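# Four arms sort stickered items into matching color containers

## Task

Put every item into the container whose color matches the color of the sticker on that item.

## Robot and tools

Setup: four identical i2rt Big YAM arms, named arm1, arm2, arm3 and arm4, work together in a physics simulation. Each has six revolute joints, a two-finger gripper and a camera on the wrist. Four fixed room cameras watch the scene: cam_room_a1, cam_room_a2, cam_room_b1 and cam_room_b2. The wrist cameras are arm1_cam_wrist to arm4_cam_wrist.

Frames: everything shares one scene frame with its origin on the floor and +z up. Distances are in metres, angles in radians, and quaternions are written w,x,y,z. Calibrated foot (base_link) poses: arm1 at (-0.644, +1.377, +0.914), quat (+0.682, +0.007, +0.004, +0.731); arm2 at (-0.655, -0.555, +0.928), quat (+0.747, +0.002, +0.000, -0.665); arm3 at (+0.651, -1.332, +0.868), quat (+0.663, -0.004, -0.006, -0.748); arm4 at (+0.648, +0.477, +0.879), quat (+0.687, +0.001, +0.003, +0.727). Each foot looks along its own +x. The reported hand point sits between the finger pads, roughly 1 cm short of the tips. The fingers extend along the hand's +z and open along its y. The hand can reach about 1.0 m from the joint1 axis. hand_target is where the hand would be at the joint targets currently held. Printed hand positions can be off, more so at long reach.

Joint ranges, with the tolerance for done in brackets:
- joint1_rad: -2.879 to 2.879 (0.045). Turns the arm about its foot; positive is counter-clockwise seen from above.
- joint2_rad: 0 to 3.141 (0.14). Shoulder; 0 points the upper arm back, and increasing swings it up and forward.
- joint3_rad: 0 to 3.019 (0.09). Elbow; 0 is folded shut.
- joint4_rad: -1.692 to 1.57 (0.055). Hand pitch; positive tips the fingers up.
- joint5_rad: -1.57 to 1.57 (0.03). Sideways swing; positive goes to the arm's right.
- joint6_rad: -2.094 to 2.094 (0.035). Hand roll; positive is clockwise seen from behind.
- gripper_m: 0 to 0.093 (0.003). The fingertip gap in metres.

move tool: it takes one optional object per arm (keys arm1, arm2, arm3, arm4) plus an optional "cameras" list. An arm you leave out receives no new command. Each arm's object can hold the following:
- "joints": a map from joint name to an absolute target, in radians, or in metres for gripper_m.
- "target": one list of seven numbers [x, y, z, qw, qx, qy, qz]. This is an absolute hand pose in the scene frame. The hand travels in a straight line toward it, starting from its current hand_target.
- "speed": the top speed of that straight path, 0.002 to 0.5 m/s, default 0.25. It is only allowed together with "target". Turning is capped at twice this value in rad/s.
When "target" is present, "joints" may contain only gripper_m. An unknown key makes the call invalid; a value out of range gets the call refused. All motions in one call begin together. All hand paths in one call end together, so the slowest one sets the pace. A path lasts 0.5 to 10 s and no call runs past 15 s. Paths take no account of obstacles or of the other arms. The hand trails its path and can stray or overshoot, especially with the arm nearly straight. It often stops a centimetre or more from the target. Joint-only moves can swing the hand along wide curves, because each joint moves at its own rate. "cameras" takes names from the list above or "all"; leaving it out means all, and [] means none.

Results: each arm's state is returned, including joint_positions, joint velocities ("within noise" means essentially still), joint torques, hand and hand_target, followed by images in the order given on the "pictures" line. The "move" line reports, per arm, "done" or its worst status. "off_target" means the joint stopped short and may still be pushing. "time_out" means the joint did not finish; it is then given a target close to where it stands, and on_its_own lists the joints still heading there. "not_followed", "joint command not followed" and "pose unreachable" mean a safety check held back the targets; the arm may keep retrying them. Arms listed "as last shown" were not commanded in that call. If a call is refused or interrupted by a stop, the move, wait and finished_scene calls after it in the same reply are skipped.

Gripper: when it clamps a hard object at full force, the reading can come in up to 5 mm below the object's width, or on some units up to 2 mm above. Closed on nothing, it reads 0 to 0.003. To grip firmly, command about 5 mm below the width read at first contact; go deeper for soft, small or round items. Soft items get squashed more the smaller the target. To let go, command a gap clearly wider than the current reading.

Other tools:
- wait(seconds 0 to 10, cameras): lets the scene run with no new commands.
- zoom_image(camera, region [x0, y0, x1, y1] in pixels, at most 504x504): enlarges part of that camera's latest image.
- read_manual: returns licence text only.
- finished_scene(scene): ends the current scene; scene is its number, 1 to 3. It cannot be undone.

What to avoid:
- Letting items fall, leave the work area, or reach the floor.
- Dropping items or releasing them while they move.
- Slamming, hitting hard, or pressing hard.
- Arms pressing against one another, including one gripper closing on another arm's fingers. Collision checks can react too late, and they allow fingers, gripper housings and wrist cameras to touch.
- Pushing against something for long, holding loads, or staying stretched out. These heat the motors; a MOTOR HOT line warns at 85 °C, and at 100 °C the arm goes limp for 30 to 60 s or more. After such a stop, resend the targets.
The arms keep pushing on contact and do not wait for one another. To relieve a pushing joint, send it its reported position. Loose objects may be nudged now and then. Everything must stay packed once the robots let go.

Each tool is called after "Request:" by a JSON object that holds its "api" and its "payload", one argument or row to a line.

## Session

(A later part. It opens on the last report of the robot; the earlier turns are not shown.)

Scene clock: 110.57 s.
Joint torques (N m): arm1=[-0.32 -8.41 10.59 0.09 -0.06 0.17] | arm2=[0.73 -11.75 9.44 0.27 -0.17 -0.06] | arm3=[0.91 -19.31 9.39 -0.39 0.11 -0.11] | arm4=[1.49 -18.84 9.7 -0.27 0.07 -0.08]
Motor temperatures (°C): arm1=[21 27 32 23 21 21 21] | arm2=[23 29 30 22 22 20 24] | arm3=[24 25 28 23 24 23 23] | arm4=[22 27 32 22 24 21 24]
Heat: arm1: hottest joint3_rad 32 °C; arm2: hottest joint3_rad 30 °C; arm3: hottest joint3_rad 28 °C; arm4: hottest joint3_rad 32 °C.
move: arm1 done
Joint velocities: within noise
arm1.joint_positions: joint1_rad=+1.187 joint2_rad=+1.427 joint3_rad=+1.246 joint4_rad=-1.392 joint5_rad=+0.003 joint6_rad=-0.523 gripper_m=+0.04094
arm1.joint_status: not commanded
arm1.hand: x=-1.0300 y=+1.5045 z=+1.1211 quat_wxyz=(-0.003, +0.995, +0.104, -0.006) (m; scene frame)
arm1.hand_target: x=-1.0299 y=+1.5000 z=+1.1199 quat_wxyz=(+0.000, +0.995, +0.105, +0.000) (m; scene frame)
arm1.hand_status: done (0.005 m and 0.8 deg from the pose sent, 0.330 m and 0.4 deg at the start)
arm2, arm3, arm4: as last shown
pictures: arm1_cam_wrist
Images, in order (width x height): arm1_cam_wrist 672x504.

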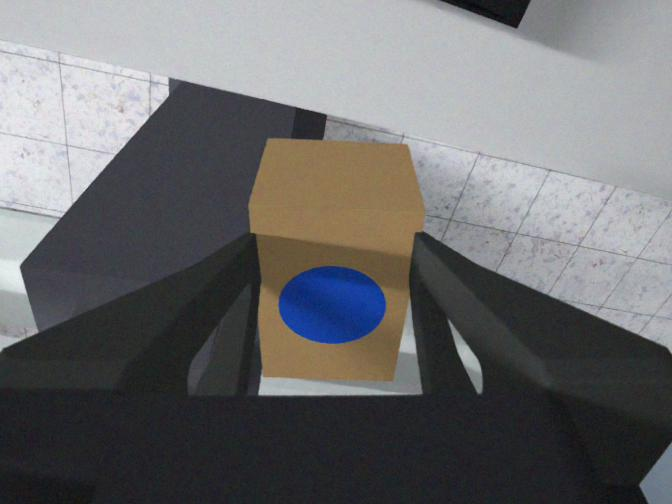

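Request:
{"api": "move", "payload": {
  "arm1": {"joints":{"joint2_rad":0.75,"joint3_rad":0.9,"joint4_rad":-1.6,"joint5_rad":0,"joint6_rad":0}},
  "arm2": {"joints":{"joint2_rad":0.75,"joint3_rad":0.9,"joint4_rad":-1.6,"joint5_rad":0,"joint6_rad":0}},
  "cameras": []
}}

Request:
{"api": "move", "payload": {
  "arm1": {"joints":{"joint1_rad":-2.25}},
  "arm2": {"joints":{"joint1_rad":0.92}},
  "arm3": {"joints":{"joint2_rad":0.6,"joint3_rad":0.6,"joint4_rad":-0.7}},
  "arm4": {"joints":{"joint2_rad":0.6,"joint3_rad":0.6,"joint4_rad":-0.7}},
  "cameras": ["arm1_cam_wrist","arm2_cam_wrist"]
}}

Scene clock: 121.77 s.
Joint torques (N m): arm1=[-0.21 0.85 10.7 0.4 -0.04 0.12] | arm2=[0.67 -2.61 9.83 0.58 0.02 0.21] | arm3=[0.97 -19.37 9.39 -0.42 0.11 -0.11] | arm4=[1.32 -18.78 9.74 -0.18 0.1 -0.09]
Motor temperatures (°C): arm1=[21 27 32 23 21 21 22] | arm2=[23 28 31 22 22 20 24] | arm3=[24 25 28 23 24 23 23] | arm4=[22 27 32 22 24 21 24]
Heat: arm1: hottest joint3_rad 32 °C; arm2: hottest joint3_rad 31 °C; arm3: hottest joint3_rad 28 °C; arm4: hottest joint3_rad 32 °C.
move: arm1 done; arm2 done
Joint velocities: within noise
arm1.joint_positions: joint1_rad=+1.187 joint2_rad=+0.747 joint3_rad=+0.899 joint4_rad=-1.592 joint5_rad=+0.001 joint6_rad=-0.009 gripper_m=+0.04094
arm1.joint_status: all done
arm1.hand: x=-0.8294 y=+1.4390 z=+1.1687 quat_wxyz=(-0.011, +0.986, -0.152, -0.072) (m; scene frame)
arm1.hand_target: x=-0.8289 y=+1.4365 z=+1.1687 quat_wxyz=(-0.009, +0.986, -0.151, -0.068) (m; scene frame)
arm1.hand_status: not commanded
arm2.joint_positions: joint1_rad=-1.774 joint2_rad=+0.747 joint3_rad=+0.910 joint4_rad=-1.590 joint5_rad=-0.001 joint6_rad=-0.015 gripper_m=+0.05304
arm2.joint_status: all done
arm2.hand: x=-0.8570 y=-0.5384 z=+1.1842 quat_wxyz=(+0.005, -0.997, +0.035, +0.071) (m; scene frame)
arm2.hand_target: x=-0.8531 y=-0.5386 z=+1.1792 quat_wxyz=(+0.004, -0.997, +0.043, +0.059) (m; scene frame)
arm2.hand_status: not commanded
arm3, arm4: as last shown
pictures: none
No camera images: "cameras" was empty.

Scene clock: 124.27 s.
Joint torques (N m): arm1=[-2.37 0.79 10.82 0.4 -0.06 0.07] | arm2=[1.14 -2.43 9.81 0.61 0.07 0.19] | arm3=[1.08 -1.85 9.83 2.18 0.11 -0.11] | arm4=[1.14 -2.26 10.07 1.92 0.08 -0.09]
Motor temperatures (°C): arm1=[21 27 32 23 21 21 22] | arm2=[23 28 31 22 22 20 24] | arm3=[24 25 28 23 24 23 23] | arm4=[22 27 33 22 24 21 24]
Heat: arm1: hottest joint3_rad 32 °C; arm2: hottest joint3_rad 31 °C; arm3: hottest joint3_rad 28 °C; arm4: hottest joint3_rad 33 °C.
move: arm1 done; arm2 done; arm3 done; arm4 done
Joint velocities: within noise
arm1.joint_positions: joint1_rad=-2.244 joint2_rad=+0.748 joint3_rad=+0.899 joint4_rad=-1.592 joint5_rad=+0.002 joint6_rad=-0.006 gripper_m=+0.04092
arm1.joint_status: all done
arm1.hand: x=-0.4759 y=+1.2627 z=+1.1627 quat_wxyz=(-0.054, -0.294, -0.954, +0.021) (m; scene frame)
arm1.hand_target: x=-0.4775 y=+1.2626 z=+1.1627 quat_wxyz=(-0.050, -0.300, -0.952, +0.019) (m; scene frame)
arm1.hand_status: not commanded
arm2.joint_positions: joint1_rad=+0.916 joint2_rad=+0.747 joint3_rad=+0.910 joint4_rad=-1.590 joint5_rad=-0.002 joint6_rad=-0.013 gripper_m=+0.05305
arm2.joint_status: all done
arm2.hand: x=-0.4820 y=-0.6598 z=+1.1845 quat_wxyz=(-0.070, -0.259, -0.963, +0.017) (m; scene frame)
arm2.hand_target: x=-0.4851 y=-0.6574 z=+1.1795 quat_wxyz=(-0.059, -0.263, -0.963, +0.014) (m; scene frame)
arm2.hand_status: not commanded
arm3.joint_positions: joint1_rad=+1.692 joint2_rad=+0.606 joint3_rad=+0.600 joint4_rad=-0.717 joint5_rad=-0.002 joint6_rad=+0.006 gripper_m=+0.09397
arm3.joint_status: all done
arm3.hand: x=+0.9662 y=-1.3284 z=+1.1046 quat_wxyz=(-0.412, +0.001, -0.911, +0.004) (m; scene frame)
arm3.hand_target: x=+0.9684 y=-1.3293 z=+1.1099 quat_wxyz=(-0.422, +0.002, -0.906, +0.007) (m; scene frame)
arm3.hand_status: not commanded
arm4.joint_positions: joint1_rad=-1.635 joint2_rad=+0.609 joint3_rad=+0.590 joint4_rad=-0.718 joint5_rad=+0.000 joint6_rad=+0.014 gripper_m=+0.09398
arm4.joint_status: all done
arm4.hand: x=+0.9630 y=+0.4753 z=+1.1079 quat_wxyz=(-0.403, -0.009, -0.915, +0.000) (m; scene frame)
arm4.hand_target: x=+0.9667 y=+0.4769 z=+1.1197 quat_wxyz=(-0.420, +0.000, -0.908, +0.002) (m; scene frame)
arm4.hand_status: not commanded
pictures: arm1_cam_wrist, arm2_cam_wrist
Images, in order (width x height): arm1_cam_wrist 672x504, arm2_cam_wrist 672x504.

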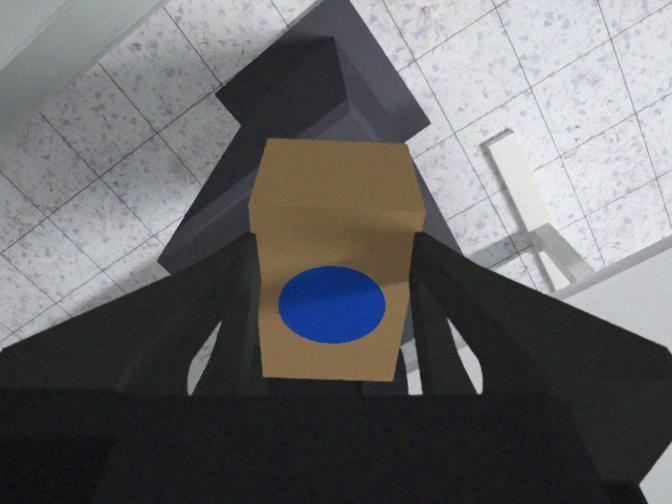

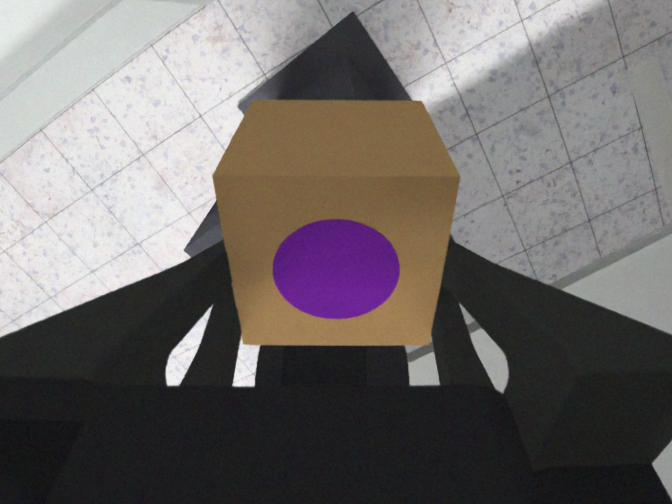

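Request:
{"api": "move", "payload": {
  "arm1": {"target":[-0.33,1.16,1.12,0,0.299,0.954,0],"speed":0.2},
  "arm2": {"target":[-0.329,-0.749,1.12,0,0.265,0.964,0],"speed":0.2},
  "cameras": []
}}

Request:
{"api": "move", "payload": {
  "arm1": {"target":[-0.054,0.966,1.08,0,0.299,0.954,0],"speed":0.2},
  "arm2": {"target":[-0.045,-0.918,1.09,0,0.265,0.964,0],"speed":0.2},
  "cameras": ["arm1_cam_wrist","arm2_cam_wrist"]
}}

Scene clock: 131.27 s.
Joint torques (N m): arm1=[-1.96 -7.47 15.66 0.58 -0.06 0.03] | arm2=[1.32 -11.16 14.8 0.84 0.15 0.22] | arm3=[1.08 -1.9 9.87 2.22 0.1 -0.11] | arm4=[1.03 -2.14 10.18 1.85 0.06 -0.11]
Motor temperatures (°C): arm1=[21 26 32 23 21 21 22] | arm2=[23 28 31 22 22 20 24] | arm3=[24 25 28 23 24 23 23] | arm4=[22 26 34 22 24 21 24]
Heat: arm1: hottest joint3_rad 32 °C; arm2: hottest joint3_rad 31 °C; arm3: hottest joint3_rad 28 °C; arm4: hottest joint3_rad 34 °C.
move: arm1 off_target; arm2 off_target
Joint velocities: within noise
arm1.joint_positions: joint1_rad=-2.244 joint2_rad=+1.332 joint3_rad=+1.117 joint4_rad=-1.413 joint5_rad=-0.005 joint6_rad=-0.006 gripper_m=+0.04092
arm1.joint_status: not commanded
arm1.hand: x=-0.3465 y=+1.1741 z=+1.0963 quat_wxyz=(+0.034, -0.294, -0.955, -0.010) (m; scene frame)
arm1.hand_target: x=-0.3312 y=+1.1609 z=+1.1203 quat_wxyz=(+0.000, -0.299, -0.954, +0.000) (m; scene frame)
arm1.hand_status: off_target (0.032 m and 4.1 deg from the pose sent, 0.183 m and 6.6 deg at the start)
arm2.joint_positions: joint1_rad=+0.916 joint2_rad=+1.344 joint3_rad=+1.087 joint4_rad=-1.374 joint5_rad=-0.001 joint6_rad=-0.010 gripper_m=+0.05305
arm2.joint_status: not commanded
arm2.hand: x=-0.3488 y=-0.7393 z=+1.1004 quat_wxyz=(+0.029, -0.261, -0.965, -0.010) (m; scene frame)
arm2.hand_target: x=-0.3301 y=-0.7483 z=+1.1204 quat_wxyz=(+0.000, -0.265, -0.964, +0.000) (m; scene frame)
arm2.hand_status: off_target (0.030 m and 3.5 deg from the pose sent, 0.188 m and 8.2 deg at the start)
arm3, arm4: as last shown
pictures: none
No camera images: "cameras" was empty.

Scene clock: 133.90 s.
Joint torques (N m): arm1=[-2.67 -21.71 16.18 -0.13 -0.03 0.05] | arm2=[1.14 -24.29 15.61 0.1 0.14 0.19] | arm3=[1.03 -1.85 9.85 2.22 0.11 -0.11] | arm4=[0.91 -1.85 10.09 1.89 0.09 -0.1]
Motor temperatures (°C): arm1=[21 26 32 23 21 21 22] | arm2=[23 28 32 22 22 20 24] | arm3=[24 25 29 23 24 23 23] | arm4=[22 26 35 22 24 21 24]
Heat: arm1: hottest joint3_rad 32 °C; arm2: hottest joint3_rad 32 °C; arm3: hottest joint3_rad 29 °C; arm4: hottest joint3_rad 35 °C.
move: arm1 off_target; arm2 off_target
Joint velocities: within noise
arm1.joint_positions: joint1_rad=-2.244 joint2_rad=+2.319 joint3_rad=+2.415 joint4_rad=-1.684 joint5_rad=-0.005 joint6_rad=-0.006 gripper_m=+0.04092
arm1.joint_status: not commanded
arm1.hand: x=-0.0609 y=+0.9768 z=+1.0562 quat_wxyz=(+0.016, -0.294, -0.956, -0.004) (m; scene frame)
arm1.hand_target: x=-0.0553 y=+0.9670 z=+1.0798 quat_wxyz=(-0.009, -0.299, -0.954, +0.003) (m; scene frame)
arm1.hand_status: off_target (0.027 m and 1.9 deg from the pose sent, 0.359 m and 4.2 deg at the start; a joint's target at an end of its range on 25 of 79 steps)
arm2.joint_positions: joint1_rad=+0.916 joint2_rad=+2.291 joint3_rad=+2.370 joint4_rad=-1.670 joint5_rad=+0.000 joint6_rad=-0.010 gripper_m=+0.05305
arm2.joint_status: not commanded
arm2.hand: x=-0.0559 y=-0.9142 z=+1.0827 quat_wxyz=(+0.009, -0.261, -0.965, -0.005) (m; scene frame)
arm2.hand_target: x=-0.0458 y=-0.9176 z=+1.0901 quat_wxyz=(-0.003, -0.265, -0.964, +0.001) (m; scene frame)
arm2.hand_status: off_target (0.014 m and 1.3 deg from the pose sent, 0.353 m and 3.5 deg at the start; a joint's target at an end of its range on 21 of 79 steps)
arm3, arm4: as last shown
pictures: arm1_cam_wrist, arm2_cam_wrist
Images, in order (width x height): arm1_cam_wrist 672x504, arm2_cam_wrist 672x504.

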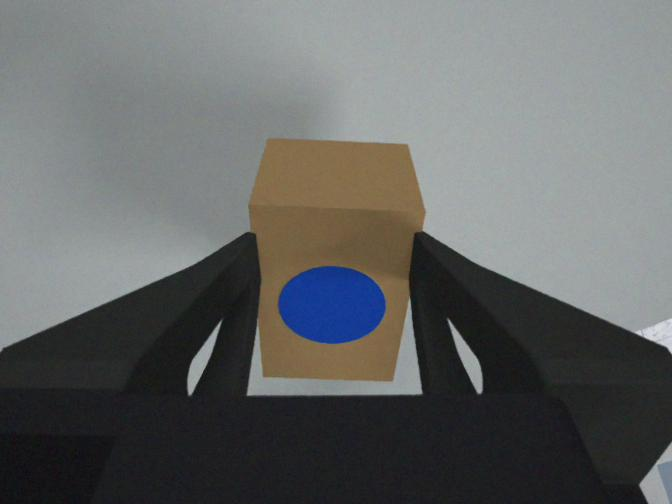

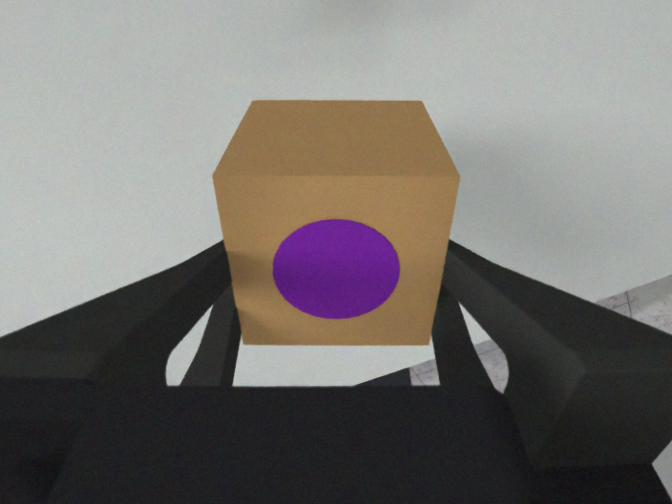

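Request:
{"api": "move", "payload": {
  "arm1": {"target":[-0.05,0.963,1.04,0,0.299,0.954,0],"speed":0.08},
  "arm2": {"target":[-0.043,-0.919,1.04,0,0.265,0.964,0],"speed":0.08},
  "cameras": []
}}

Request:
{"api": "move", "payload": {
  "arm1": {"target":[-0.05,0.963,1.02,0,0.299,0.954,0],"speed":0.06},
  "arm2": {"target":[-0.043,-0.919,1.02,0,0.265,0.964,0],"speed":0.06},
  "cameras": ["arm1_cam_wrist","arm2_cam_wrist"]
}}

Scene clock: 139.73 s.
Joint torques (N m): arm1=[-2.43 -21.19 12.68 0.8 -0.04 0.03] | arm2=[1.03 -23.88 9.89 1.36 0.15 0.2] | arm3=[1.14 -1.9 9.85 2.26 0.1 -0.12] | arm4=[1.03 -2.02 10.11 1.87 0.08 -0.05]
Motor temperatures (°C): arm1=[21 26 33 23 21 21 22] | arm2=[23 27 33 22 22 20 24] | arm3=[24 25 29 23 24 23 23] | arm4=[22 25 35 22 24 21 24]
Heat: arm1: hottest joint3_rad 33 °C; arm2: hottest joint3_rad 33 °C; arm3: hottest joint3_rad 29 °C; arm4: hottest joint3_rad 35 °C.
move: arm1 done; arm2 off_target
Joint velocities: within noise
arm1.joint_positions: joint1_rad=-2.244 joint2_rad=+2.346 joint3_rad=+2.415 joint4_rad=-1.652 joint5_rad=-0.005 joint6_rad=-0.006 gripper_m=+0.04092
arm1.joint_status: not commanded
arm1.hand: x=-0.0543 y=+0.9722 z=+1.0376 quat_wxyz=(+0.013, -0.294, -0.956, -0.003) (m; scene frame)
arm1.hand_target: x=-0.0502 y=+0.9633 z=+1.0401 quat_wxyz=(+0.000, -0.299, -0.954, +0.000) (m; scene frame)
arm1.hand_status: done (0.010 m and 1.6 deg from the pose sent, 0.024 m and 1.9 deg at the start)
arm2.joint_positions: joint1_rad=+0.916 joint2_rad=+2.293 joint3_rad=+2.319 joint4_rad=-1.576 joint5_rad=+0.000 joint6_rad=-0.010 gripper_m=+0.05305
arm2.joint_status: not commanded
arm2.hand: x=-0.0460 y=-0.9200 z=+1.0617 quat_wxyz=(-0.010, -0.261, -0.965, +0.001) (m; scene frame)
arm2.hand_target: x=-0.0436 y=-0.9187 z=+1.0403 quat_wxyz=(+0.000, -0.265, -0.964, +0.000) (m; scene frame)
arm2.hand_status: off_target (0.022 m and 1.3 deg from the pose sent, 0.045 m and 1.3 deg at the start)
arm3, arm4: as last shown
pictures: none
No camera images: "cameras" was empty.

Scene clock: 140.70 s.
Joint torques (N m): arm1=[-2.43 -19.96 8.95 1.61 -0.01 0.03] | arm2=[1.08 -23.88 9.69 1.33 0.14 0.18] | arm3=[1.26 -1.79 9.84 2.24 0.11 -0.11] | arm4=[1.2 -2.2 10.11 1.87 0.07 -0.09]
Motor temperatures (°C): arm1=[21 26 33 23 21 21 22] | arm2=[23 28 32 22 22 20 24] | arm3=[24 25 29 23 24 23 23] | arm4=[22 25 36 22 24 21 24]
Heat: arm1: hottest joint3_rad 33 °C; arm2: hottest joint3_rad 32 °C; arm3: hottest joint3_rad 29 °C; arm4: hottest joint3_rad 36 °C.
move: arm1 off_target; arm2 off_target
Joint velocities: within noise
arm1.joint_positions: joint1_rad=-2.244 joint2_rad=+2.339 joint3_rad=+2.397 joint4_rad=-1.616 joint5_rad=-0.006 joint6_rad=-0.006 gripper_m=+0.04092
arm1.joint_status: not commanded
arm1.hand: x=-0.0501 y=+0.9694 z=+1.0360 quat_wxyz=(+0.000, -0.294, -0.956, +0.000) (m; scene frame)
arm1.hand_target: x=-0.0503 y=+0.9634 z=+1.0202 quat_wxyz=(+0.000, -0.299, -0.954, +0.000) (m; scene frame)
arm1.hand_status: off_target (0.017 m and 0.6 deg from the pose sent, 0.020 m and 1.6 deg at the start)
arm2.joint_positions: joint1_rad=+0.916 joint2_rad=+2.293 joint3_rad=+2.273 joint4_rad=-1.526 joint5_rad=+0.000 joint6_rad=-0.010 gripper_m=+0.05305
arm2.joint_status: not commanded
arm2.hand: x=-0.0451 y=-0.9205 z=+1.0440 quat_wxyz=(-0.012, -0.261, -0.965, +0.001) (m; scene frame)
arm2.hand_target: x=-0.0437 y=-0.9186 z=+1.0201 quat_wxyz=(+0.000, -0.265, -0.964, +0.000) (m; scene frame)
arm2.hand_status: off_target (0.024 m and 1.5 deg from the pose sent, 0.042 m and 1.3 deg at the start)
arm3, arm4: as last shown
pictures: arm1_cam_wrist, arm2_cam_wrist
Images, in order (width x height): arm1_cam_wrist 672x504, arm2_cam_wrist 672x504.

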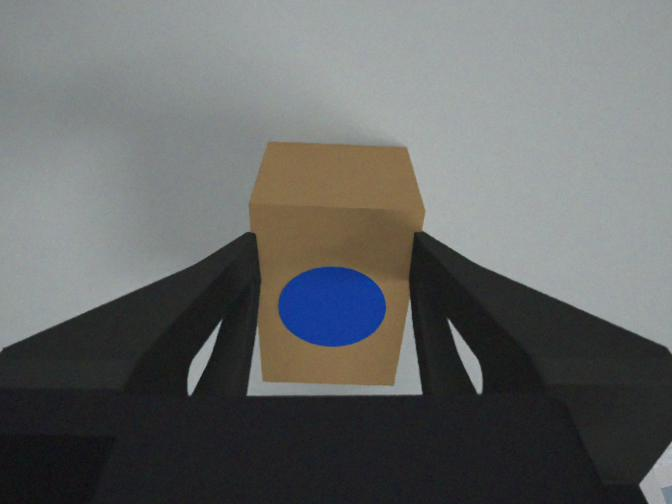

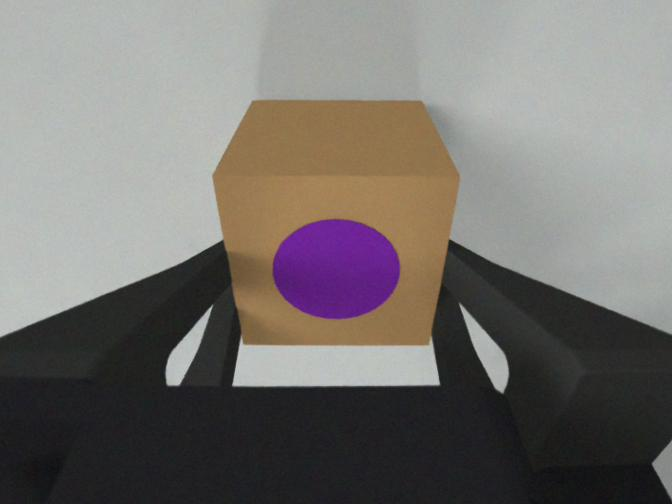

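Request:
{"api": "move", "payload": {
  "arm1": {"target":[-0.05,0.963,1.03,0,0.299,0.954,0],"speed":0.06},
  "arm2": {"target":[-0.043,-0.919,1.003,0,0.265,0.964,0],"speed":0.06},
  "cameras": ["arm1_cam_wrist","arm2_cam_wrist"]
}}

Scene clock: 150.07 s.
Joint torques (N m): arm1=[-2.14 -20.31 11.6 0.59 -0.02 0.01] | arm2=[1.08 -23.53 7.83 2.1 0.11 0.19] | arm3=[1.03 -1.79 9.81 2.24 0.11 -0.1] | arm4=[0.79 -2.26 10.15 1.84 0.1 -0.07]
Motor temperatures (°C): arm1=[21 26 32 23 21 21 22] | arm2=[23 28 32 22 22 20 24] | arm3=[24 25 29 23 24 23 23] | arm4=[22 24 36 22 24 21 24]
Heat: arm1: hottest joint3_rad 32 °C; arm2: hottest joint3_rad 32 °C; arm3: hottest joint3_rad 29 °C; arm4: hottest joint3_rad 36 °C.
move: arm1 done; arm2 off_target
Joint velocities: within noise
arm1.joint_positions: joint1_rad=-2.244 joint2_rad=+2.339 joint3_rad=+2.397 joint4_rad=-1.615 joint5_rad=-0.006 joint6_rad=-0.006 gripper_m=+0.04092
arm1.joint_status: not commanded
arm1.hand: x=-0.0501 y=+0.9694 z=+1.0358 quat_wxyz=(+0.000, -0.294, -0.956, +0.000) (m; scene frame)
arm1.hand_target: x=-0.0501 y=+0.9632 z=+1.0299 quat_wxyz=(+0.000, -0.299, -0.954, +0.000) (m; scene frame)
arm1.hand_status: done (0.009 m and 0.6 deg from the pose sent, 0.009 m and 0.5 deg at the start)
arm2.joint_positions: joint1_rad=+0.916 joint2_rad=+2.292 joint3_rad=+2.257 joint4_rad=-1.503 joint5_rad=+0.001 joint6_rad=-0.010 gripper_m=+0.05305
arm2.joint_status: not commanded
arm2.hand: x=-0.0438 y=-0.9215 z=+1.0391 quat_wxyz=(-0.016, -0.261, -0.965, +0.003) (m; scene frame)
arm2.hand_target: x=-0.0443 y=-0.9184 z=+1.0038 quat_wxyz=(+0.000, -0.265, -0.964, +0.000) (m; scene frame)
arm2.hand_status: off_target (0.036 m and 1.9 deg from the pose sent, 0.041 m and 1.5 deg at the start)
arm3, arm4: as last shown
pictures: arm1_cam_wrist, arm2_cam_wrist
Images, in order (width x height): arm1_cam_wrist 672x504, arm2_cam_wrist 672x504.

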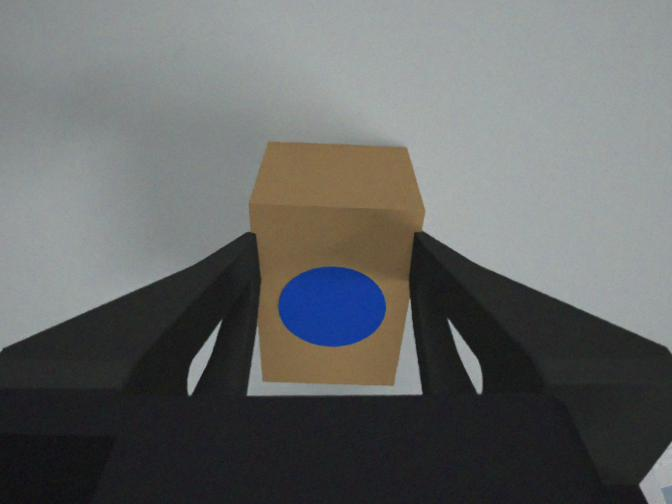

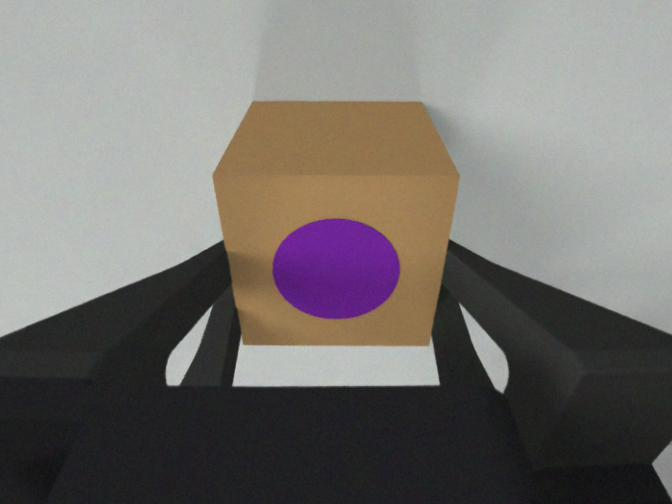

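Request:
{"api": "move", "payload": {
  "arm1": {"joints":{"gripper_m":0.093}},
  "arm2": {"target":[-0.0438,-0.9205,1.028,0,0.265,0.964,0],"speed":0.06},
  "cameras": ["arm1_cam_wrist"]
}}

Request:
{"api": "move", "payload": {
  "arm2": {"joints":{"gripper_m":0.093}},
  "arm1": {"target":[-0.05,0.963,1.065,0,0.299,0.954,0],"speed":0.06},
  "cameras": ["arm1_cam_wrist","arm2_cam_wrist"]
}}

Scene clock: 155.10 s.
Joint torques (N m): arm1=[-2.55 -20.89 11.44 0.49 -0.01 0.04] | arm2=[0.97 -23.88 12.67 -0.14 0.1 0.16] | arm3=[1.14 -1.9 9.81 2.26 0.11 -0.1] | arm4=[1.2 -2.02 10.11 1.76 0.1 -0.11]
Motor temperatures (°C): arm1=[21 27 32 23 21 21 22] | arm2=[23 28 32 22 22 20 24] | arm3=[24 25 29 23 24 23 23] | arm4=[22 24 37 22 24 21 24]
Heat: arm1: hottest joint3_rad 32 °C; arm2: hottest joint3_rad 32 °C; arm3: hottest joint3_rad 29 °C; arm4: hottest joint3_rad 37 °C.
move: arm1 done; arm2 off_target
Joint velocities: within noise
arm1.joint_positions: joint1_rad=-2.244 joint2_rad=+2.342 joint3_rad=+2.397 joint4_rad=-1.615 joint5_rad=-0.006 joint6_rad=-0.006 gripper_m=+0.09297
arm1.joint_status: all done
arm1.hand: x=-0.0501 y=+0.9694 z=+1.0334 quat_wxyz=(+0.002, -0.294, -0.956, +0.000) (m; scene frame)
arm1.hand_target: x=-0.0501 y=+0.9632 z=+1.0300 quat_wxyz=(+0.000, -0.299, -0.954, +0.000) (m; scene frame)
arm1.hand_status: not commanded
arm2.joint_positions: joint1_rad=+0.916 joint2_rad=+2.292 joint3_rad=+2.257 joint4_rad=-1.508 joint5_rad=+0.001 joint6_rad=-0.010 gripper_m=+0.05305
arm2.joint_status: not commanded
arm2.hand: x=-0.0448 y=-0.9209 z=+1.0393 quat_wxyz=(-0.014, -0.261, -0.965, +0.003) (m; scene frame)
arm2.hand_target: x=-0.0441 y=-0.9204 z=+1.0279 quat_wxyz=(+0.000, -0.265, -0.964, +0.000) (m; scene frame)
arm2.hand_status: off_target (0.011 m and 1.7 deg from the pose sent, 0.011 m and 1.9 deg at the start)
arm3, arm4: as last shown
pictures: arm1_cam_wrist
Images, in order (width x height): arm1_cam_wrist 672x504.

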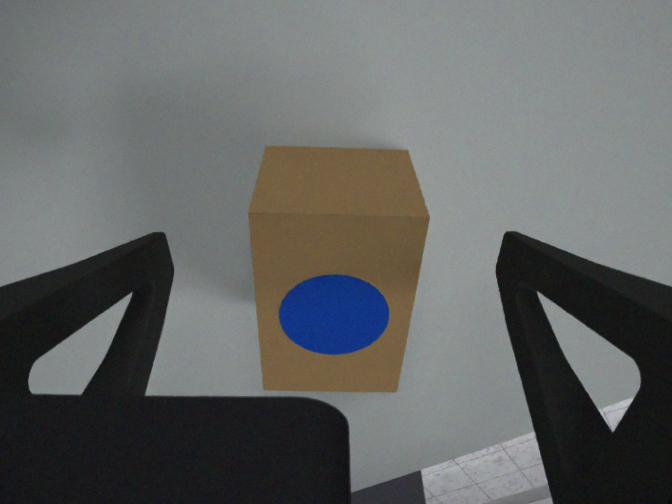

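Scene clock: 156.20 s.
Joint torques (N m): arm1=[-2.49 -21.13 15.62 0.18 0 0.06] | arm2=[0.91 -23.94 12.63 0.23 0.1 0.16] | arm3=[1.2 -1.73 9.8 2.25 0.1 -0.12] | arm4=[1.14 -2.26 9.99 1.95 0.09 -0.11]
Motor temperatures (°C): arm1=[21 27 32 23 21 21 22] | arm2=[23 28 32 22 22 20 24] | arm3=[24 25 29 23 24 23 23] | arm4=[22 24 37 22 24 21 24]
Heat: arm1: hottest joint3_rad 32 °C; arm2: hottest joint3_rad 32 °C; arm3: hottest joint3_rad 29 °C; arm4: hottest joint3_rad 37 °C.
move: arm1 off_target; arm2 done
Joint velocities: within noise
arm1.joint_positions: joint1_rad=-2.244 joint2_rad=+2.343 joint3_rad=+2.446 joint4_rad=-1.685 joint5_rad=-0.006 joint6_rad=-0.006 gripper_m=+0.09297
arm1.joint_status: not commanded
arm1.hand: x=-0.0551 y=+0.9730 z=+1.0520 quat_wxyz=(+0.012, -0.294, -0.956, -0.003) (m; scene frame)
arm1.hand_target: x=-0.0508 y=+0.9636 z=+1.0648 quat_wxyz=(-0.004, -0.299, -0.954, +0.001) (m; scene frame)
arm1.hand_status: off_target (0.017 m and 1.5 deg from the pose sent, 0.032 m and 0.6 deg at the start; a joint's target at an end of its range on 16 of 33 steps)
arm2.joint_positions: joint1_rad=+0.916 joint2_rad=+2.293 joint3_rad=+2.257 joint4_rad=-1.517 joint5_rad=+0.001 joint6_rad=-0.010 gripper_m=+0.09293
arm2.joint_status: all done
arm2.hand: x=-0.0467 y=-0.9198 z=+1.0380 quat_wxyz=(-0.009, -0.261, -0.965, +0.001) (m; scene frame)
arm2.hand_target: x=-0.0440 y=-0.9204 z=+1.0281 quat_wxyz=(-0.001, -0.265, -0.964, +0.000) (m; scene frame)
arm2.hand_status: not commanded
arm3, arm4: as last shown
pictures: arm1_cam_wrist, arm2_cam_wrist
Images, in order (width x height): arm1_cam_wrist 672x504, arm2_cam_wrist 672x504.

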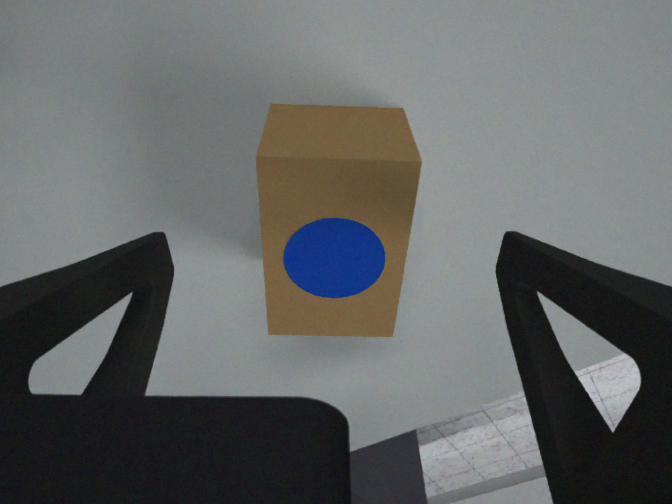

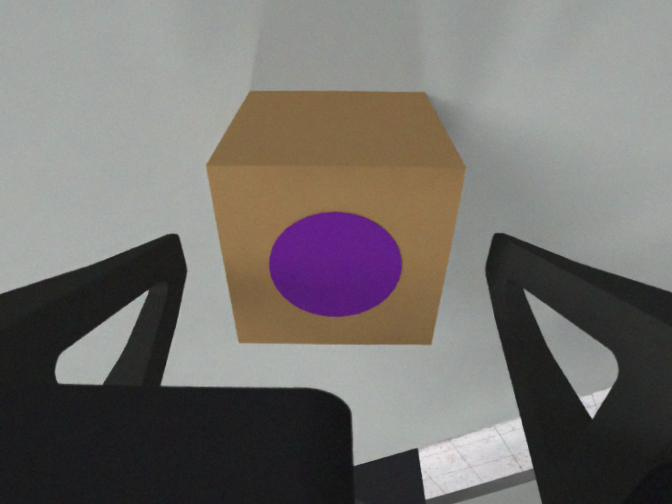

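Request:
{"api": "move", "payload": {
  "arm1": {"target":[-0.33,1.16,1.13,0,0.299,0.954,0],"speed":0.2},
  "arm2": {"target":[-0.046,-0.919,1.07,0,0.265,0.964,0],"speed":0.06},
  "arm3": {"joints":{"joint2_rad":0.35,"joint3_rad":0.45,"joint4_rad":-0.75}},
  "arm4": {"joints":{"joint2_rad":0.35,"joint3_rad":0.45,"joint4_rad":-0.75}},
  "cameras": ["arm1_cam_wrist","arm2_cam_wrist"]
}}

Request:
{"api": "move", "payload": {
  "arm1": {"joints":{"joint2_rad":0.5,"joint3_rad":0.6,"joint4_rad":-1.0}},
  "arm2": {"target":[-0.329,-0.749,1.13,0,0.265,0.964,0],"speed":0.2},
  "arm3": {"joints":{"joint1_rad":-1.985,"joint5_rad":0,"joint6_rad":0}},
  "arm4": {"joints":{"joint1_rad":0.904,"joint5_rad":0,"joint6_rad":0}},
  "cameras": ["arm3_cam_wrist","arm4_cam_wrist"]
}}

Scene clock: 170.60 s.
Joint torques (N m): arm1=[-2.2 -7.82 10.44 0.18 -0.01 0.06] | arm2=[0.97 -24.88 15.34 0.16 0.09 0.17] | arm3=[1.14 1.67 9.96 1.58 0.1 -0.11] | arm4=[1.14 1.2 10.35 1.03 0.1 -0.11]
Motor temperatures (°C): arm1=[21 27 33 23 21 21 22] | arm2=[23 29 34 22 22 20 24] | arm3=[24 25 30 23 24 23 23] | arm4=[22 24 38 22 24 21 24]
Heat: arm1: hottest joint3_rad 33 °C; arm2: hottest joint3_rad 34 °C; arm3: hottest joint3_rad 30 °C; arm4: hottest joint3_rad 38 °C.
move: arm1 done; arm2 off_target; arm3 done; arm4 done
Joint velocities: within noise
arm1.joint_positions: joint1_rad=-2.244 joint2_rad=+1.327 joint3_rad=+1.201 joint4_rad=-1.424 joint5_rad=-0.006 joint6_rad=-0.006 gripper_m=+0.09297
arm1.joint_status: not commanded
arm1.hand: x=-0.3269 y=+1.1611 z=+1.1291 quat_wxyz=(-0.003, -0.294, -0.956, +0.001) (m; scene frame)
arm1.hand_target: x=-0.3299 y=+1.1600 z=+1.1301 quat_wxyz=(+0.000, -0.299, -0.954, +0.000) (m; scene frame)
arm1.hand_status: done (0.003 m and 0.7 deg from the pose sent, 0.341 m and 1.5 deg at the start)
arm2.joint_positions: joint1_rad=+0.916 joint2_rad=+2.293 joint3_rad=+2.311 joint4_rad=-1.616 joint5_rad=+0.001 joint6_rad=-0.010 gripper_m=+0.09293
arm2.joint_status: not commanded
arm2.hand: x=-0.0562 y=-0.9142 z=+1.0585 quat_wxyz=(+0.013, -0.261, -0.965, -0.005) (m; scene frame)
arm2.hand_target: x=-0.0467 y=-0.9186 z=+1.0700 quat_wxyz=(-0.001, -0.265, -0.964, +0.000) (m; scene frame)
arm2.hand_status: off_target (0.016 m and 1.7 deg from the pose sent, 0.032 m and 1.1 deg at the start)
arm3.joint_positions: joint1_rad=+1.692 joint2_rad=+0.347 joint3_rad=+0.448 joint4_rad=-0.750 joint5_rad=-0.002 joint6_rad=+0.006 gripper_m=+0.09397
arm3.joint_status: all done
arm3.hand: x=+0.9155 y=-1.3287 z=+1.0808 quat_wxyz=(-0.445, +0.001, -0.895, +0.004) (m; scene frame)
arm3.hand_target: x=+0.9159 y=-1.3296 z=+1.0813 quat_wxyz=(-0.445, +0.002, -0.896, +0.007) (m; scene frame)
arm3.hand_status: not commanded
arm4.joint_positions: joint1_rad=-1.635 joint2_rad=+0.352 joint3_rad=+0.437 joint4_rad=-0.745 joint5_rad=+0.000 joint6_rad=+0.014 gripper_m=+0.09398
arm4.joint_status: all done
arm4.hand: x=+0.9135 y=+0.4756 z=+1.0845 quat_wxyz=(-0.438, -0.009, -0.899, +0.000) (m; scene frame)
arm4.hand_target: x=+0.9140 y=+0.4769 z=+1.0912 quat_wxyz=(-0.442, +0.000, -0.897, +0.002) (m; scene frame)
arm4.hand_status: not commanded
pictures: arm1_cam_wrist, arm2_cam_wrist
Images, in order (width x height): arm1_cam_wrist 672x504, arm2_cam_wrist 672x504.

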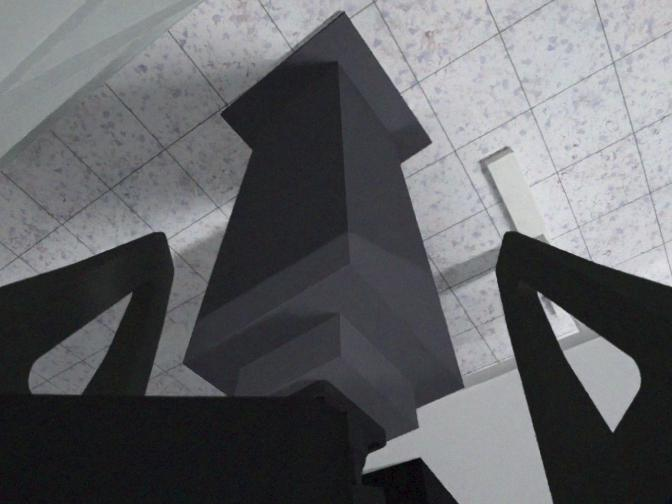

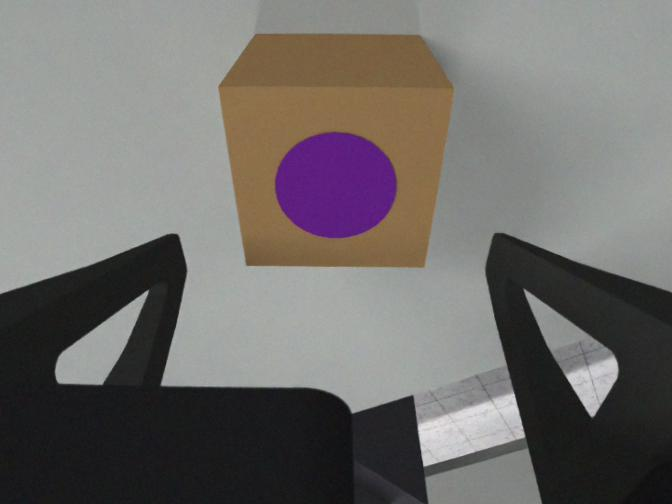

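Scene clock: 173.17 s.
Joint torques (N m): arm1=[-1.96 1.79 11.99 2.13 -0.02 0.06] | arm2=[1.32 -11.52 9.43 0.4 0.1 0.21] | arm3=[0.62 1.67 9.98 1.55 -0.05 -0.1] | arm4=[1.03 1.14 10.33 1.07 0.1 -0.08]
Motor temperatures (°C): arm1=[21 26 33 23 21 21 22] | arm2=[23 29 33 22 22 20 24] | arm3=[24 25 30 23 24 23 23] | arm4=[22 24 38 22 24 21 24]
Heat: arm1: hottest joint3_rad 33 °C; arm2: hottest joint3_rad 33 °C; arm3: hottest joint3_rad 30 °C; arm4: hottest joint3_rad 38 °C.
move: arm1 done; arm2 done; arm3 done; arm4 done
Joint velocities: within noise
arm1.joint_positions: joint1_rad=-2.244 joint2_rad=+0.502 joint3_rad=+0.596 joint4_rad=-1.019 joint5_rad=-0.006 joint6_rad=-0.006 gripper_m=+0.09297
arm1.joint_status: all done
arm1.hand: x=-0.4337 y=+1.2348 z=+1.1222 quat_wxyz=(-0.296, -0.278, -0.909, +0.094) (m; scene frame)
arm1.hand_target: x=-0.4312 y=+1.2310 z=+1.1274 quat_wxyz=(-0.307, -0.281, -0.904, +0.098) (m; scene frame)
arm1.hand_status: not commanded
arm2.joint_positions: joint1_rad=+0.916 joint2_rad=+1.342 joint3_rad=+1.181 joint4_rad=-1.385 joint5_rad=+0.001 joint6_rad=-0.010 gripper_m=+0.09293
arm2.joint_status: not commanded
arm2.hand: x=-0.3252 y=-0.7539 z=+1.1358 quat_wxyz=(-0.012, -0.261, -0.965, +0.002) (m; scene frame)
arm2.hand_target: x=-0.3291 y=-0.7491 z=+1.1300 quat_wxyz=(+0.000, -0.265, -0.964, +0.000) (m; scene frame)
arm2.hand_status: done (0.009 m and 1.5 deg from the pose sent, 0.327 m and 1.7 deg at the start)
arm3.joint_positions: joint1_rad=-1.975 joint2_rad=+0.347 joint3_rad=+0.448 joint4_rad=-0.750 joint5_rad=+0.001 joint6_rad=+0.005 gripper_m=+0.09402
arm3.joint_status: all done
arm3.hand: x=+0.4219 y=-1.1955 z=+1.0784 quat_wxyz=(+0.109, -0.865, +0.237, +0.428) (m; scene frame)
arm3.hand_target: x=+0.4228 y=-1.1932 z=+1.0788 quat_wxyz=(+0.112, -0.865, +0.240, +0.427) (m; scene frame)
arm3.hand_status: not commanded
arm4.joint_positions: joint1_rad=+0.902 joint2_rad=+0.352 joint3_rad=+0.437 joint4_rad=-0.745 joint5_rad=-0.001 joint6_rad=+0.013 gripper_m=+0.09401
arm4.joint_status: all done
arm4.hand: x=+0.4324 y=+0.6304 z=+1.0863 quat_wxyz=(-0.127, +0.854, -0.277, -0.422) (m; scene frame)
arm4.hand_target: x=+0.4319 y=+0.6304 z=+1.0930 quat_wxyz=(-0.131, +0.854, -0.270, -0.425) (m; scene frame)
arm4.hand_status: not commanded
pictures: arm3_cam_wrist, arm4_cam_wrist
Images, in order (width x height): arm3_cam_wrist 672x504, arm4_cam_wrist 672x504.

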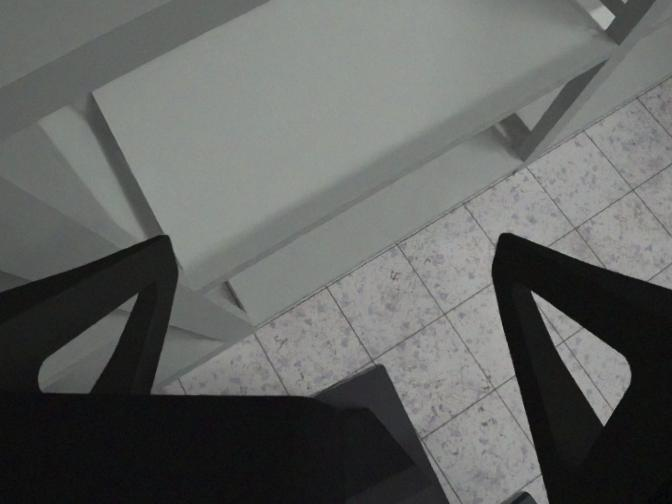

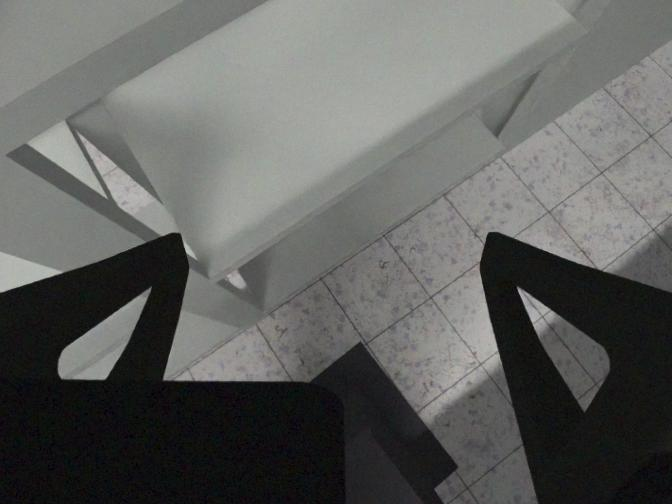

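Request:
{"api": "move", "payload": {
  "arm2": {"joints":{"joint2_rad":0.5,"joint3_rad":0.6,"joint4_rad":-1.0}},
  "arm3": {"target":[0.29,-1.118,1.14,0.1119,-0.8740,0.2399,0.4075],"speed":0.2},
  "arm4": {"target":[0.30,0.72,1.14,0.1267,-0.8646,0.2718,0.4032],"speed":0.2},
  "cameras": []
}}

Request:
{"api": "move", "payload": {
  "arm3": {"target":[0.041,-0.972,1.13,0.1119,-0.8740,0.2399,0.4075],"speed":0.2},
  "arm4": {"target":[0.027,0.915,1.13,0.1267,-0.8646,0.2718,0.4032],"speed":0.2},
  "cameras": ["arm3_cam_wrist","arm4_cam_wrist"]
}}

Scene clock: 183.17 s.
Joint torques (N m): arm1=[-2.32 2.02 11.88 2.04 0 0.05] | arm2=[1.26 -0.91 10.54 2.82 0.1 0.22] | arm3=[1.96 -5.48 14.01 2 0.11 -0.06] | arm4=[1.85 -5.71 12.64 1.74 0.23 -0.07]
Motor temperatures (°C): arm1=[21 26 33 23 21 21 22] | arm2=[23 28 33 22 22 20 23] | arm3=[24 24 30 23 24 23 23] | arm4=[22 23 38 22 24 21 24]
Heat: arm1: hottest joint3_rad 33 °C; arm2: hottest joint3_rad 33 °C; arm3: hottest joint3_rad 30 °C; arm4: hottest joint3_rad 38 °C.
move: arm2 done; arm3 off_target; arm4 off_target
Joint velocities: within noise
arm1: as last shown
arm2.joint_positions: joint1_rad=+0.916 joint2_rad=+0.502 joint3_rad=+0.613 joint4_rad=-1.020 joint5_rad=+0.001 joint6_rad=-0.010 gripper_m=+0.09293
arm2.joint_status: all done
arm2.hand: x=-0.4384 y=-0.6864 z=+1.1485 quat_wxyz=(-0.313, -0.248, -0.913, +0.087) (m; scene frame)
arm2.hand_target: x=-0.4363 y=-0.6861 z=+1.1453 quat_wxyz=(-0.318, -0.251, -0.910, +0.086) (m; scene frame)
arm2.hand_status: not commanded
arm3.joint_positions: joint1_rad=-1.975 joint2_rad=+0.917 joint3_rad=+0.760 joint4_rad=-0.598 joint5_rad=+0.019 joint6_rad=+0.005 gripper_m=+0.09402
arm3.joint_status: not commanded
arm3.hand: x=+0.3048 y=-1.1238 z=+1.1083 quat_wxyz=(+0.104, -0.886, +0.246, +0.379) (m; scene frame)
arm3.hand_target: x=+0.2916 y=-1.1190 z=+1.1402 quat_wxyz=(+0.112, -0.874, +0.240, +0.408) (m; scene frame)
arm3.hand_status: off_target (0.035 m and 3.7 deg from the pose sent, 0.165 m and 2.5 deg at the start)
arm4.joint_positions: joint1_rad=+0.906 joint2_rad=+0.947 joint3_rad=+0.746 joint4_rad=-0.558 joint5_rad=+0.007 joint6_rad=+0.013 gripper_m=+0.09401
arm4.joint_status: not commanded
arm4.hand: x=+0.3147 y=+0.7127 z=+1.1119 quat_wxyz=(-0.117, +0.874, -0.283, -0.378) (m; scene frame)
arm4.hand_target: x=+0.3014 y=+0.7190 z=+1.1403 quat_wxyz=(-0.127, +0.864, -0.272, -0.403) (m; scene frame)
arm4.hand_status: off_target (0.033 m and 3.5 deg from the pose sent, 0.169 m and 2.5 deg at the start)
pictures: none
No camera images: "cameras" was empty.

Scene clock: 185.50 s.
Joint torques (N m): arm1=[-2.14 2.02 11.95 2.21 -0.04 0.06] | arm2=[1.26 -0.91 10.56 2.86 0.11 0.21] | arm3=[1.55 -18.67 14.06 1.18 -0.07 -0.11] | arm4=[0.97 -20.01 13.09 0.88 -0.04 -0.09]
Motor temperatures (°C): arm1=[21 26 33 23 21 21 22] | arm2=[23 28 33 22 22 20 23] | arm3=[24 24 30 23 24 23 23] | arm4=[22 23 38 22 24 21 24]
Heat: arm1: hottest joint3_rad 33 °C; arm2: hottest joint3_rad 33 °C; arm3: hottest joint3_rad 30 °C; arm4: hottest joint3_rad 38 °C.
move: arm3 off_target; arm4 off_target
Joint velocities: within noise
arm1, arm2: as last shown
arm3.joint_positions: joint1_rad=-1.975 joint2_rad=+1.698 joint3_rad=+1.459 joint4_rad=-0.493 joint5_rad=+0.019 joint6_rad=+0.005 gripper_m=+0.09402
arm3.joint_status: not commanded
arm3.hand: x=+0.0542 y=-0.9789 z=+1.1050 quat_wxyz=(+0.107, -0.881, +0.245, +0.389) (m; scene frame)
arm3.hand_target: x=+0.0422 y=-0.9728 z=+1.1301 quat_wxyz=(+0.112, -0.874, +0.240, +0.408) (m; scene frame)
arm3.hand_status: off_target (0.029 m and 2.4 deg from the pose sent, 0.305 m and 3.8 deg at the start)
arm4.joint_positions: joint1_rad=+0.906 joint2_rad=+1.841 joint3_rad=+1.630 joint4_rad=-0.513 joint5_rad=+0.006 joint6_rad=+0.009 gripper_m=+0.09401
arm4.joint_status: not commanded
arm4.hand: x=+0.0375 y=+0.9055 z=+1.1148 quat_wxyz=(-0.121, +0.868, -0.279, -0.393) (m; scene frame)
arm4.hand_target: x=+0.0279 y=+0.9144 z=+1.1301 quat_wxyz=(-0.127, +0.864, -0.272, -0.404) (m; scene frame)
arm4.hand_status: off_target (0.021 m and 1.6 deg from the pose sent, 0.352 m and 3.5 deg at the start)
pictures: arm3_cam_wrist, arm4_cam_wrist
Images, in order (width x height): arm3_cam_wrist 672x504, arm4_cam_wrist 672x504.

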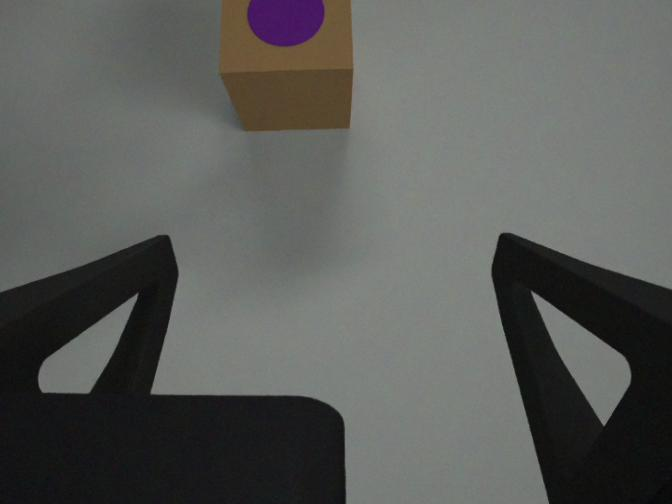

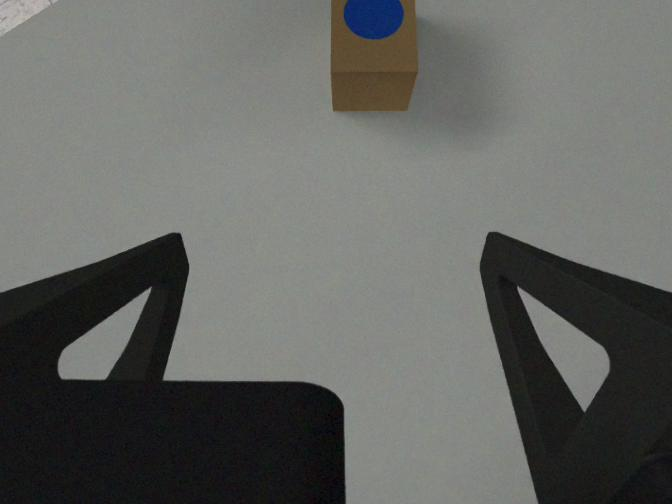

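Request:
{"api": "move", "payload": {
  "arm3": {"target":[0.004,-0.981,1.112,0.1119,-0.8740,0.2399,0.4075],"speed":0.12},
  "arm4": {"target":[-0.003,0.959,1.105,0.1267,-0.8646,0.2718,0.4032],"speed":0.12},
  "cameras": ["arm3_cam_wrist","arm4_cam_wrist"]
}}

Scene clock: 202.43 s.
Joint torques (N m): arm1=[-2.2 2.32 12.01 2.07 0.01 0.09] | arm2=[1.08 -1.03 10.55 2.81 0.11 0.21] | arm3=[2.08 -19.72 14.2 1.92 0.13 0.03] | arm4=[0.85 -22.48 13.24 0.92 -0.08 -0.11]
Motor temperatures (°C): arm1=[21 26 33 23 21 21 22] | arm2=[23 27 33 22 22 20 23] | arm3=[24 25 33 23 24 23 23] | arm4=[22 25 39 22 24 21 24]
Heat: arm1: hottest joint3_rad 33 °C; arm2: hottest joint3_rad 33 °C; arm3: hottest joint3_rad 33 °C; arm4: hottest joint3_rad 39 °C.
move: arm3 off_target; arm4 off_target
Joint velocities: within noise
arm1, arm2: as last shown
arm3.joint_positions: joint1_rad=-1.940 joint2_rad=+1.776 joint3_rad=+1.519 joint4_rad=-0.493 joint5_rad=+0.047 joint6_rad=+0.019 gripper_m=+0.09402
arm3.joint_status: not commanded
arm3.hand: x=+0.0241 y=-0.9848 z=+1.0844 quat_wxyz=(+0.108, -0.886, +0.242, +0.380) (m; scene frame)
arm3.hand_target: x=+0.0059 y=-0.9820 z=+1.1123 quat_wxyz=(+0.112, -0.874, +0.240, +0.408) (m; scene frame)
arm3.hand_status: off_target (0.034 m and 3.4 deg from the pose sent, 0.051 m and 2.4 deg at the start)
arm4.joint_positions: joint1_rad=+0.878 joint2_rad=+1.990 joint3_rad=+1.790 joint4_rad=-0.526 joint5_rad=-0.015 joint6_rad=-0.009 gripper_m=+0.09401
arm4.joint_status: not commanded
arm4.hand: x=+0.0073 y=+0.9497 z=+1.0900 quat_wxyz=(-0.121, +0.868, -0.280, -0.393) (m; scene frame)
arm4.hand_target: x=-0.0022 y=+0.9582 z=+1.1053 quat_wxyz=(-0.127, +0.864, -0.272, -0.404) (m; scene frame)
arm4.hand_status: off_target (0.020 m and 1.7 deg from the pose sent, 0.068 m and 1.6 deg at the start)
pictures: arm3_cam_wrist, arm4_cam_wrist
Images, in order (width x height): arm3_cam_wrist 672x504, arm4_cam_wrist 672x504.

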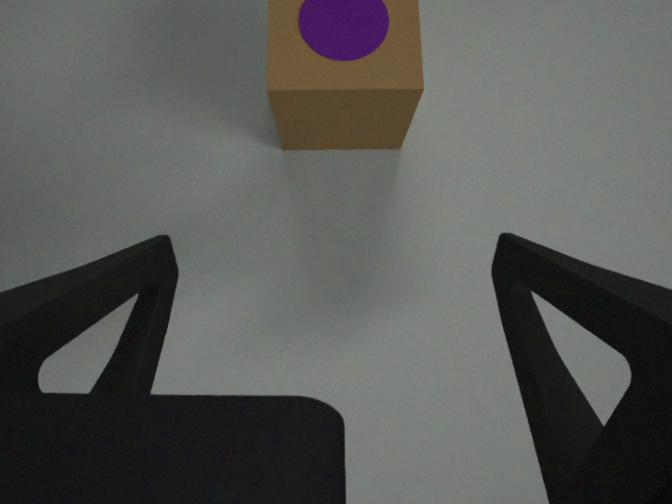

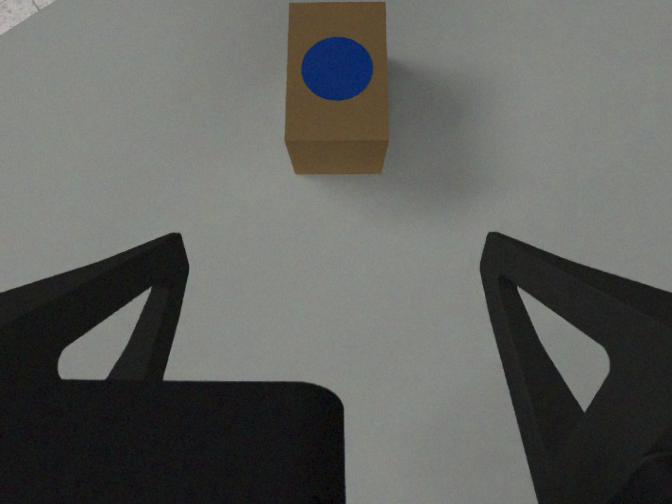

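Request:
{"api": "move", "payload": {
  "arm3": {"target":[-0.060,-0.932,1.045,0.1119,-0.8740,0.2399,0.4075],"speed":0.12},
  "arm4": {"target":[-0.066,0.999,1.04,0.1267,-0.8646,0.2718,0.4032],"speed":0.12},
  "cameras": ["arm3_cam_wrist","arm4_cam_wrist"]
}}

Scene clock: 210.93 s.
Joint torques (N m): arm1=[-2.37 1.61 11.79 2.02 0 0.05] | arm2=[1.2 -0.85 10.54 2.84 0.11 0.2] | arm3=[0.62 -22.83 13.98 1.96 0 -0.12] | arm4=[1.26 -25.17 13.08 0.79 0.1 -0.04]
Motor temperatures (°C): arm1=[21 26 33 23 21 21 21] | arm2=[23 27 33 22 22 20 23] | arm3=[24 25 33 23 24 23 23] | arm4=[22 26 41 22 24 21 24]
Heat: arm1: hottest joint3_rad 33 °C; arm2: hottest joint3_rad 33 °C; arm3: hottest joint3_rad 33 °C; arm4: hottest joint3_rad 41 °C.
move: arm3 off_target; arm4 off_target
Joint velocities: within noise
arm1, arm2: as last shown
arm3.joint_positions: joint1_rad=-1.940 joint2_rad=+2.021 joint3_rad=+1.724 joint4_rad=-0.446 joint5_rad=+0.034 joint6_rad=+0.020 gripper_m=+0.09402
arm3.joint_status: not commanded
arm3.hand: x=-0.0468 y=-0.9502 z=+1.0248 quat_wxyz=(+0.103, -0.885, +0.240, +0.385) (m; scene frame)
arm3.hand_target: x=-0.0580 y=-0.9330 z=+1.0453 quat_wxyz=(+0.112, -0.874, +0.240, +0.408) (m; scene frame)
arm3.hand_status: off_target (0.030 m and 3.1 deg from the pose sent, 0.107 m and 3.5 deg at the start)
arm4.joint_positions: joint1_rad=+0.878 joint2_rad=+2.244 joint3_rad=+2.061 joint4_rad=-0.533 joint5_rad=-0.015 joint6_rad=-0.009 gripper_m=+0.09401
arm4.joint_status: not commanded
arm4.hand: x=-0.0540 y=+0.9946 z=+1.0340 quat_wxyz=(-0.123, +0.866, -0.279, -0.397) (m; scene frame)
arm4.hand_target: x=-0.0653 y=+0.9983 z=+1.0400 quat_wxyz=(-0.127, +0.864, -0.272, -0.404) (m; scene frame)
arm4.hand_status: off_target (0.014 m and 1.2 deg from the pose sent, 0.101 m and 1.7 deg at the start)
pictures: arm3_cam_wrist, arm4_cam_wrist
Images, in order (width x height): arm3_cam_wrist 672x504, arm4_cam_wrist 672x504.

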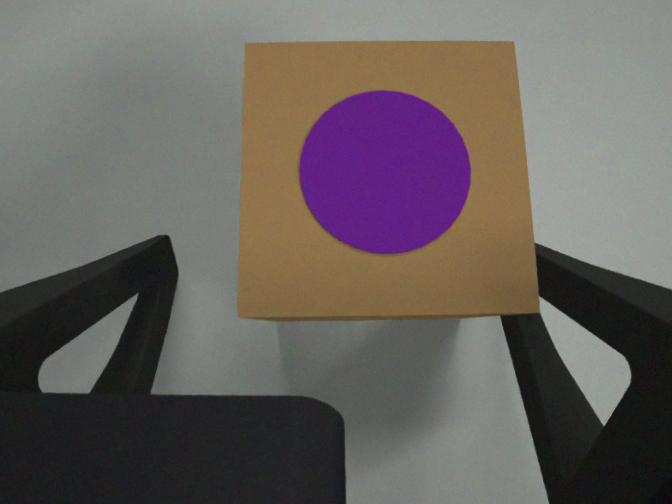

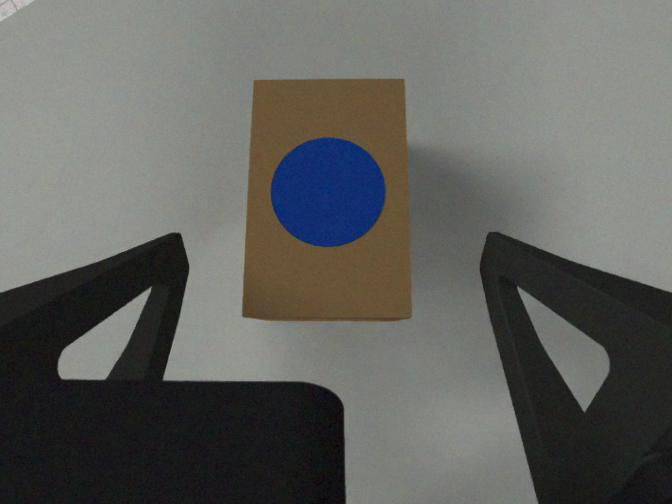

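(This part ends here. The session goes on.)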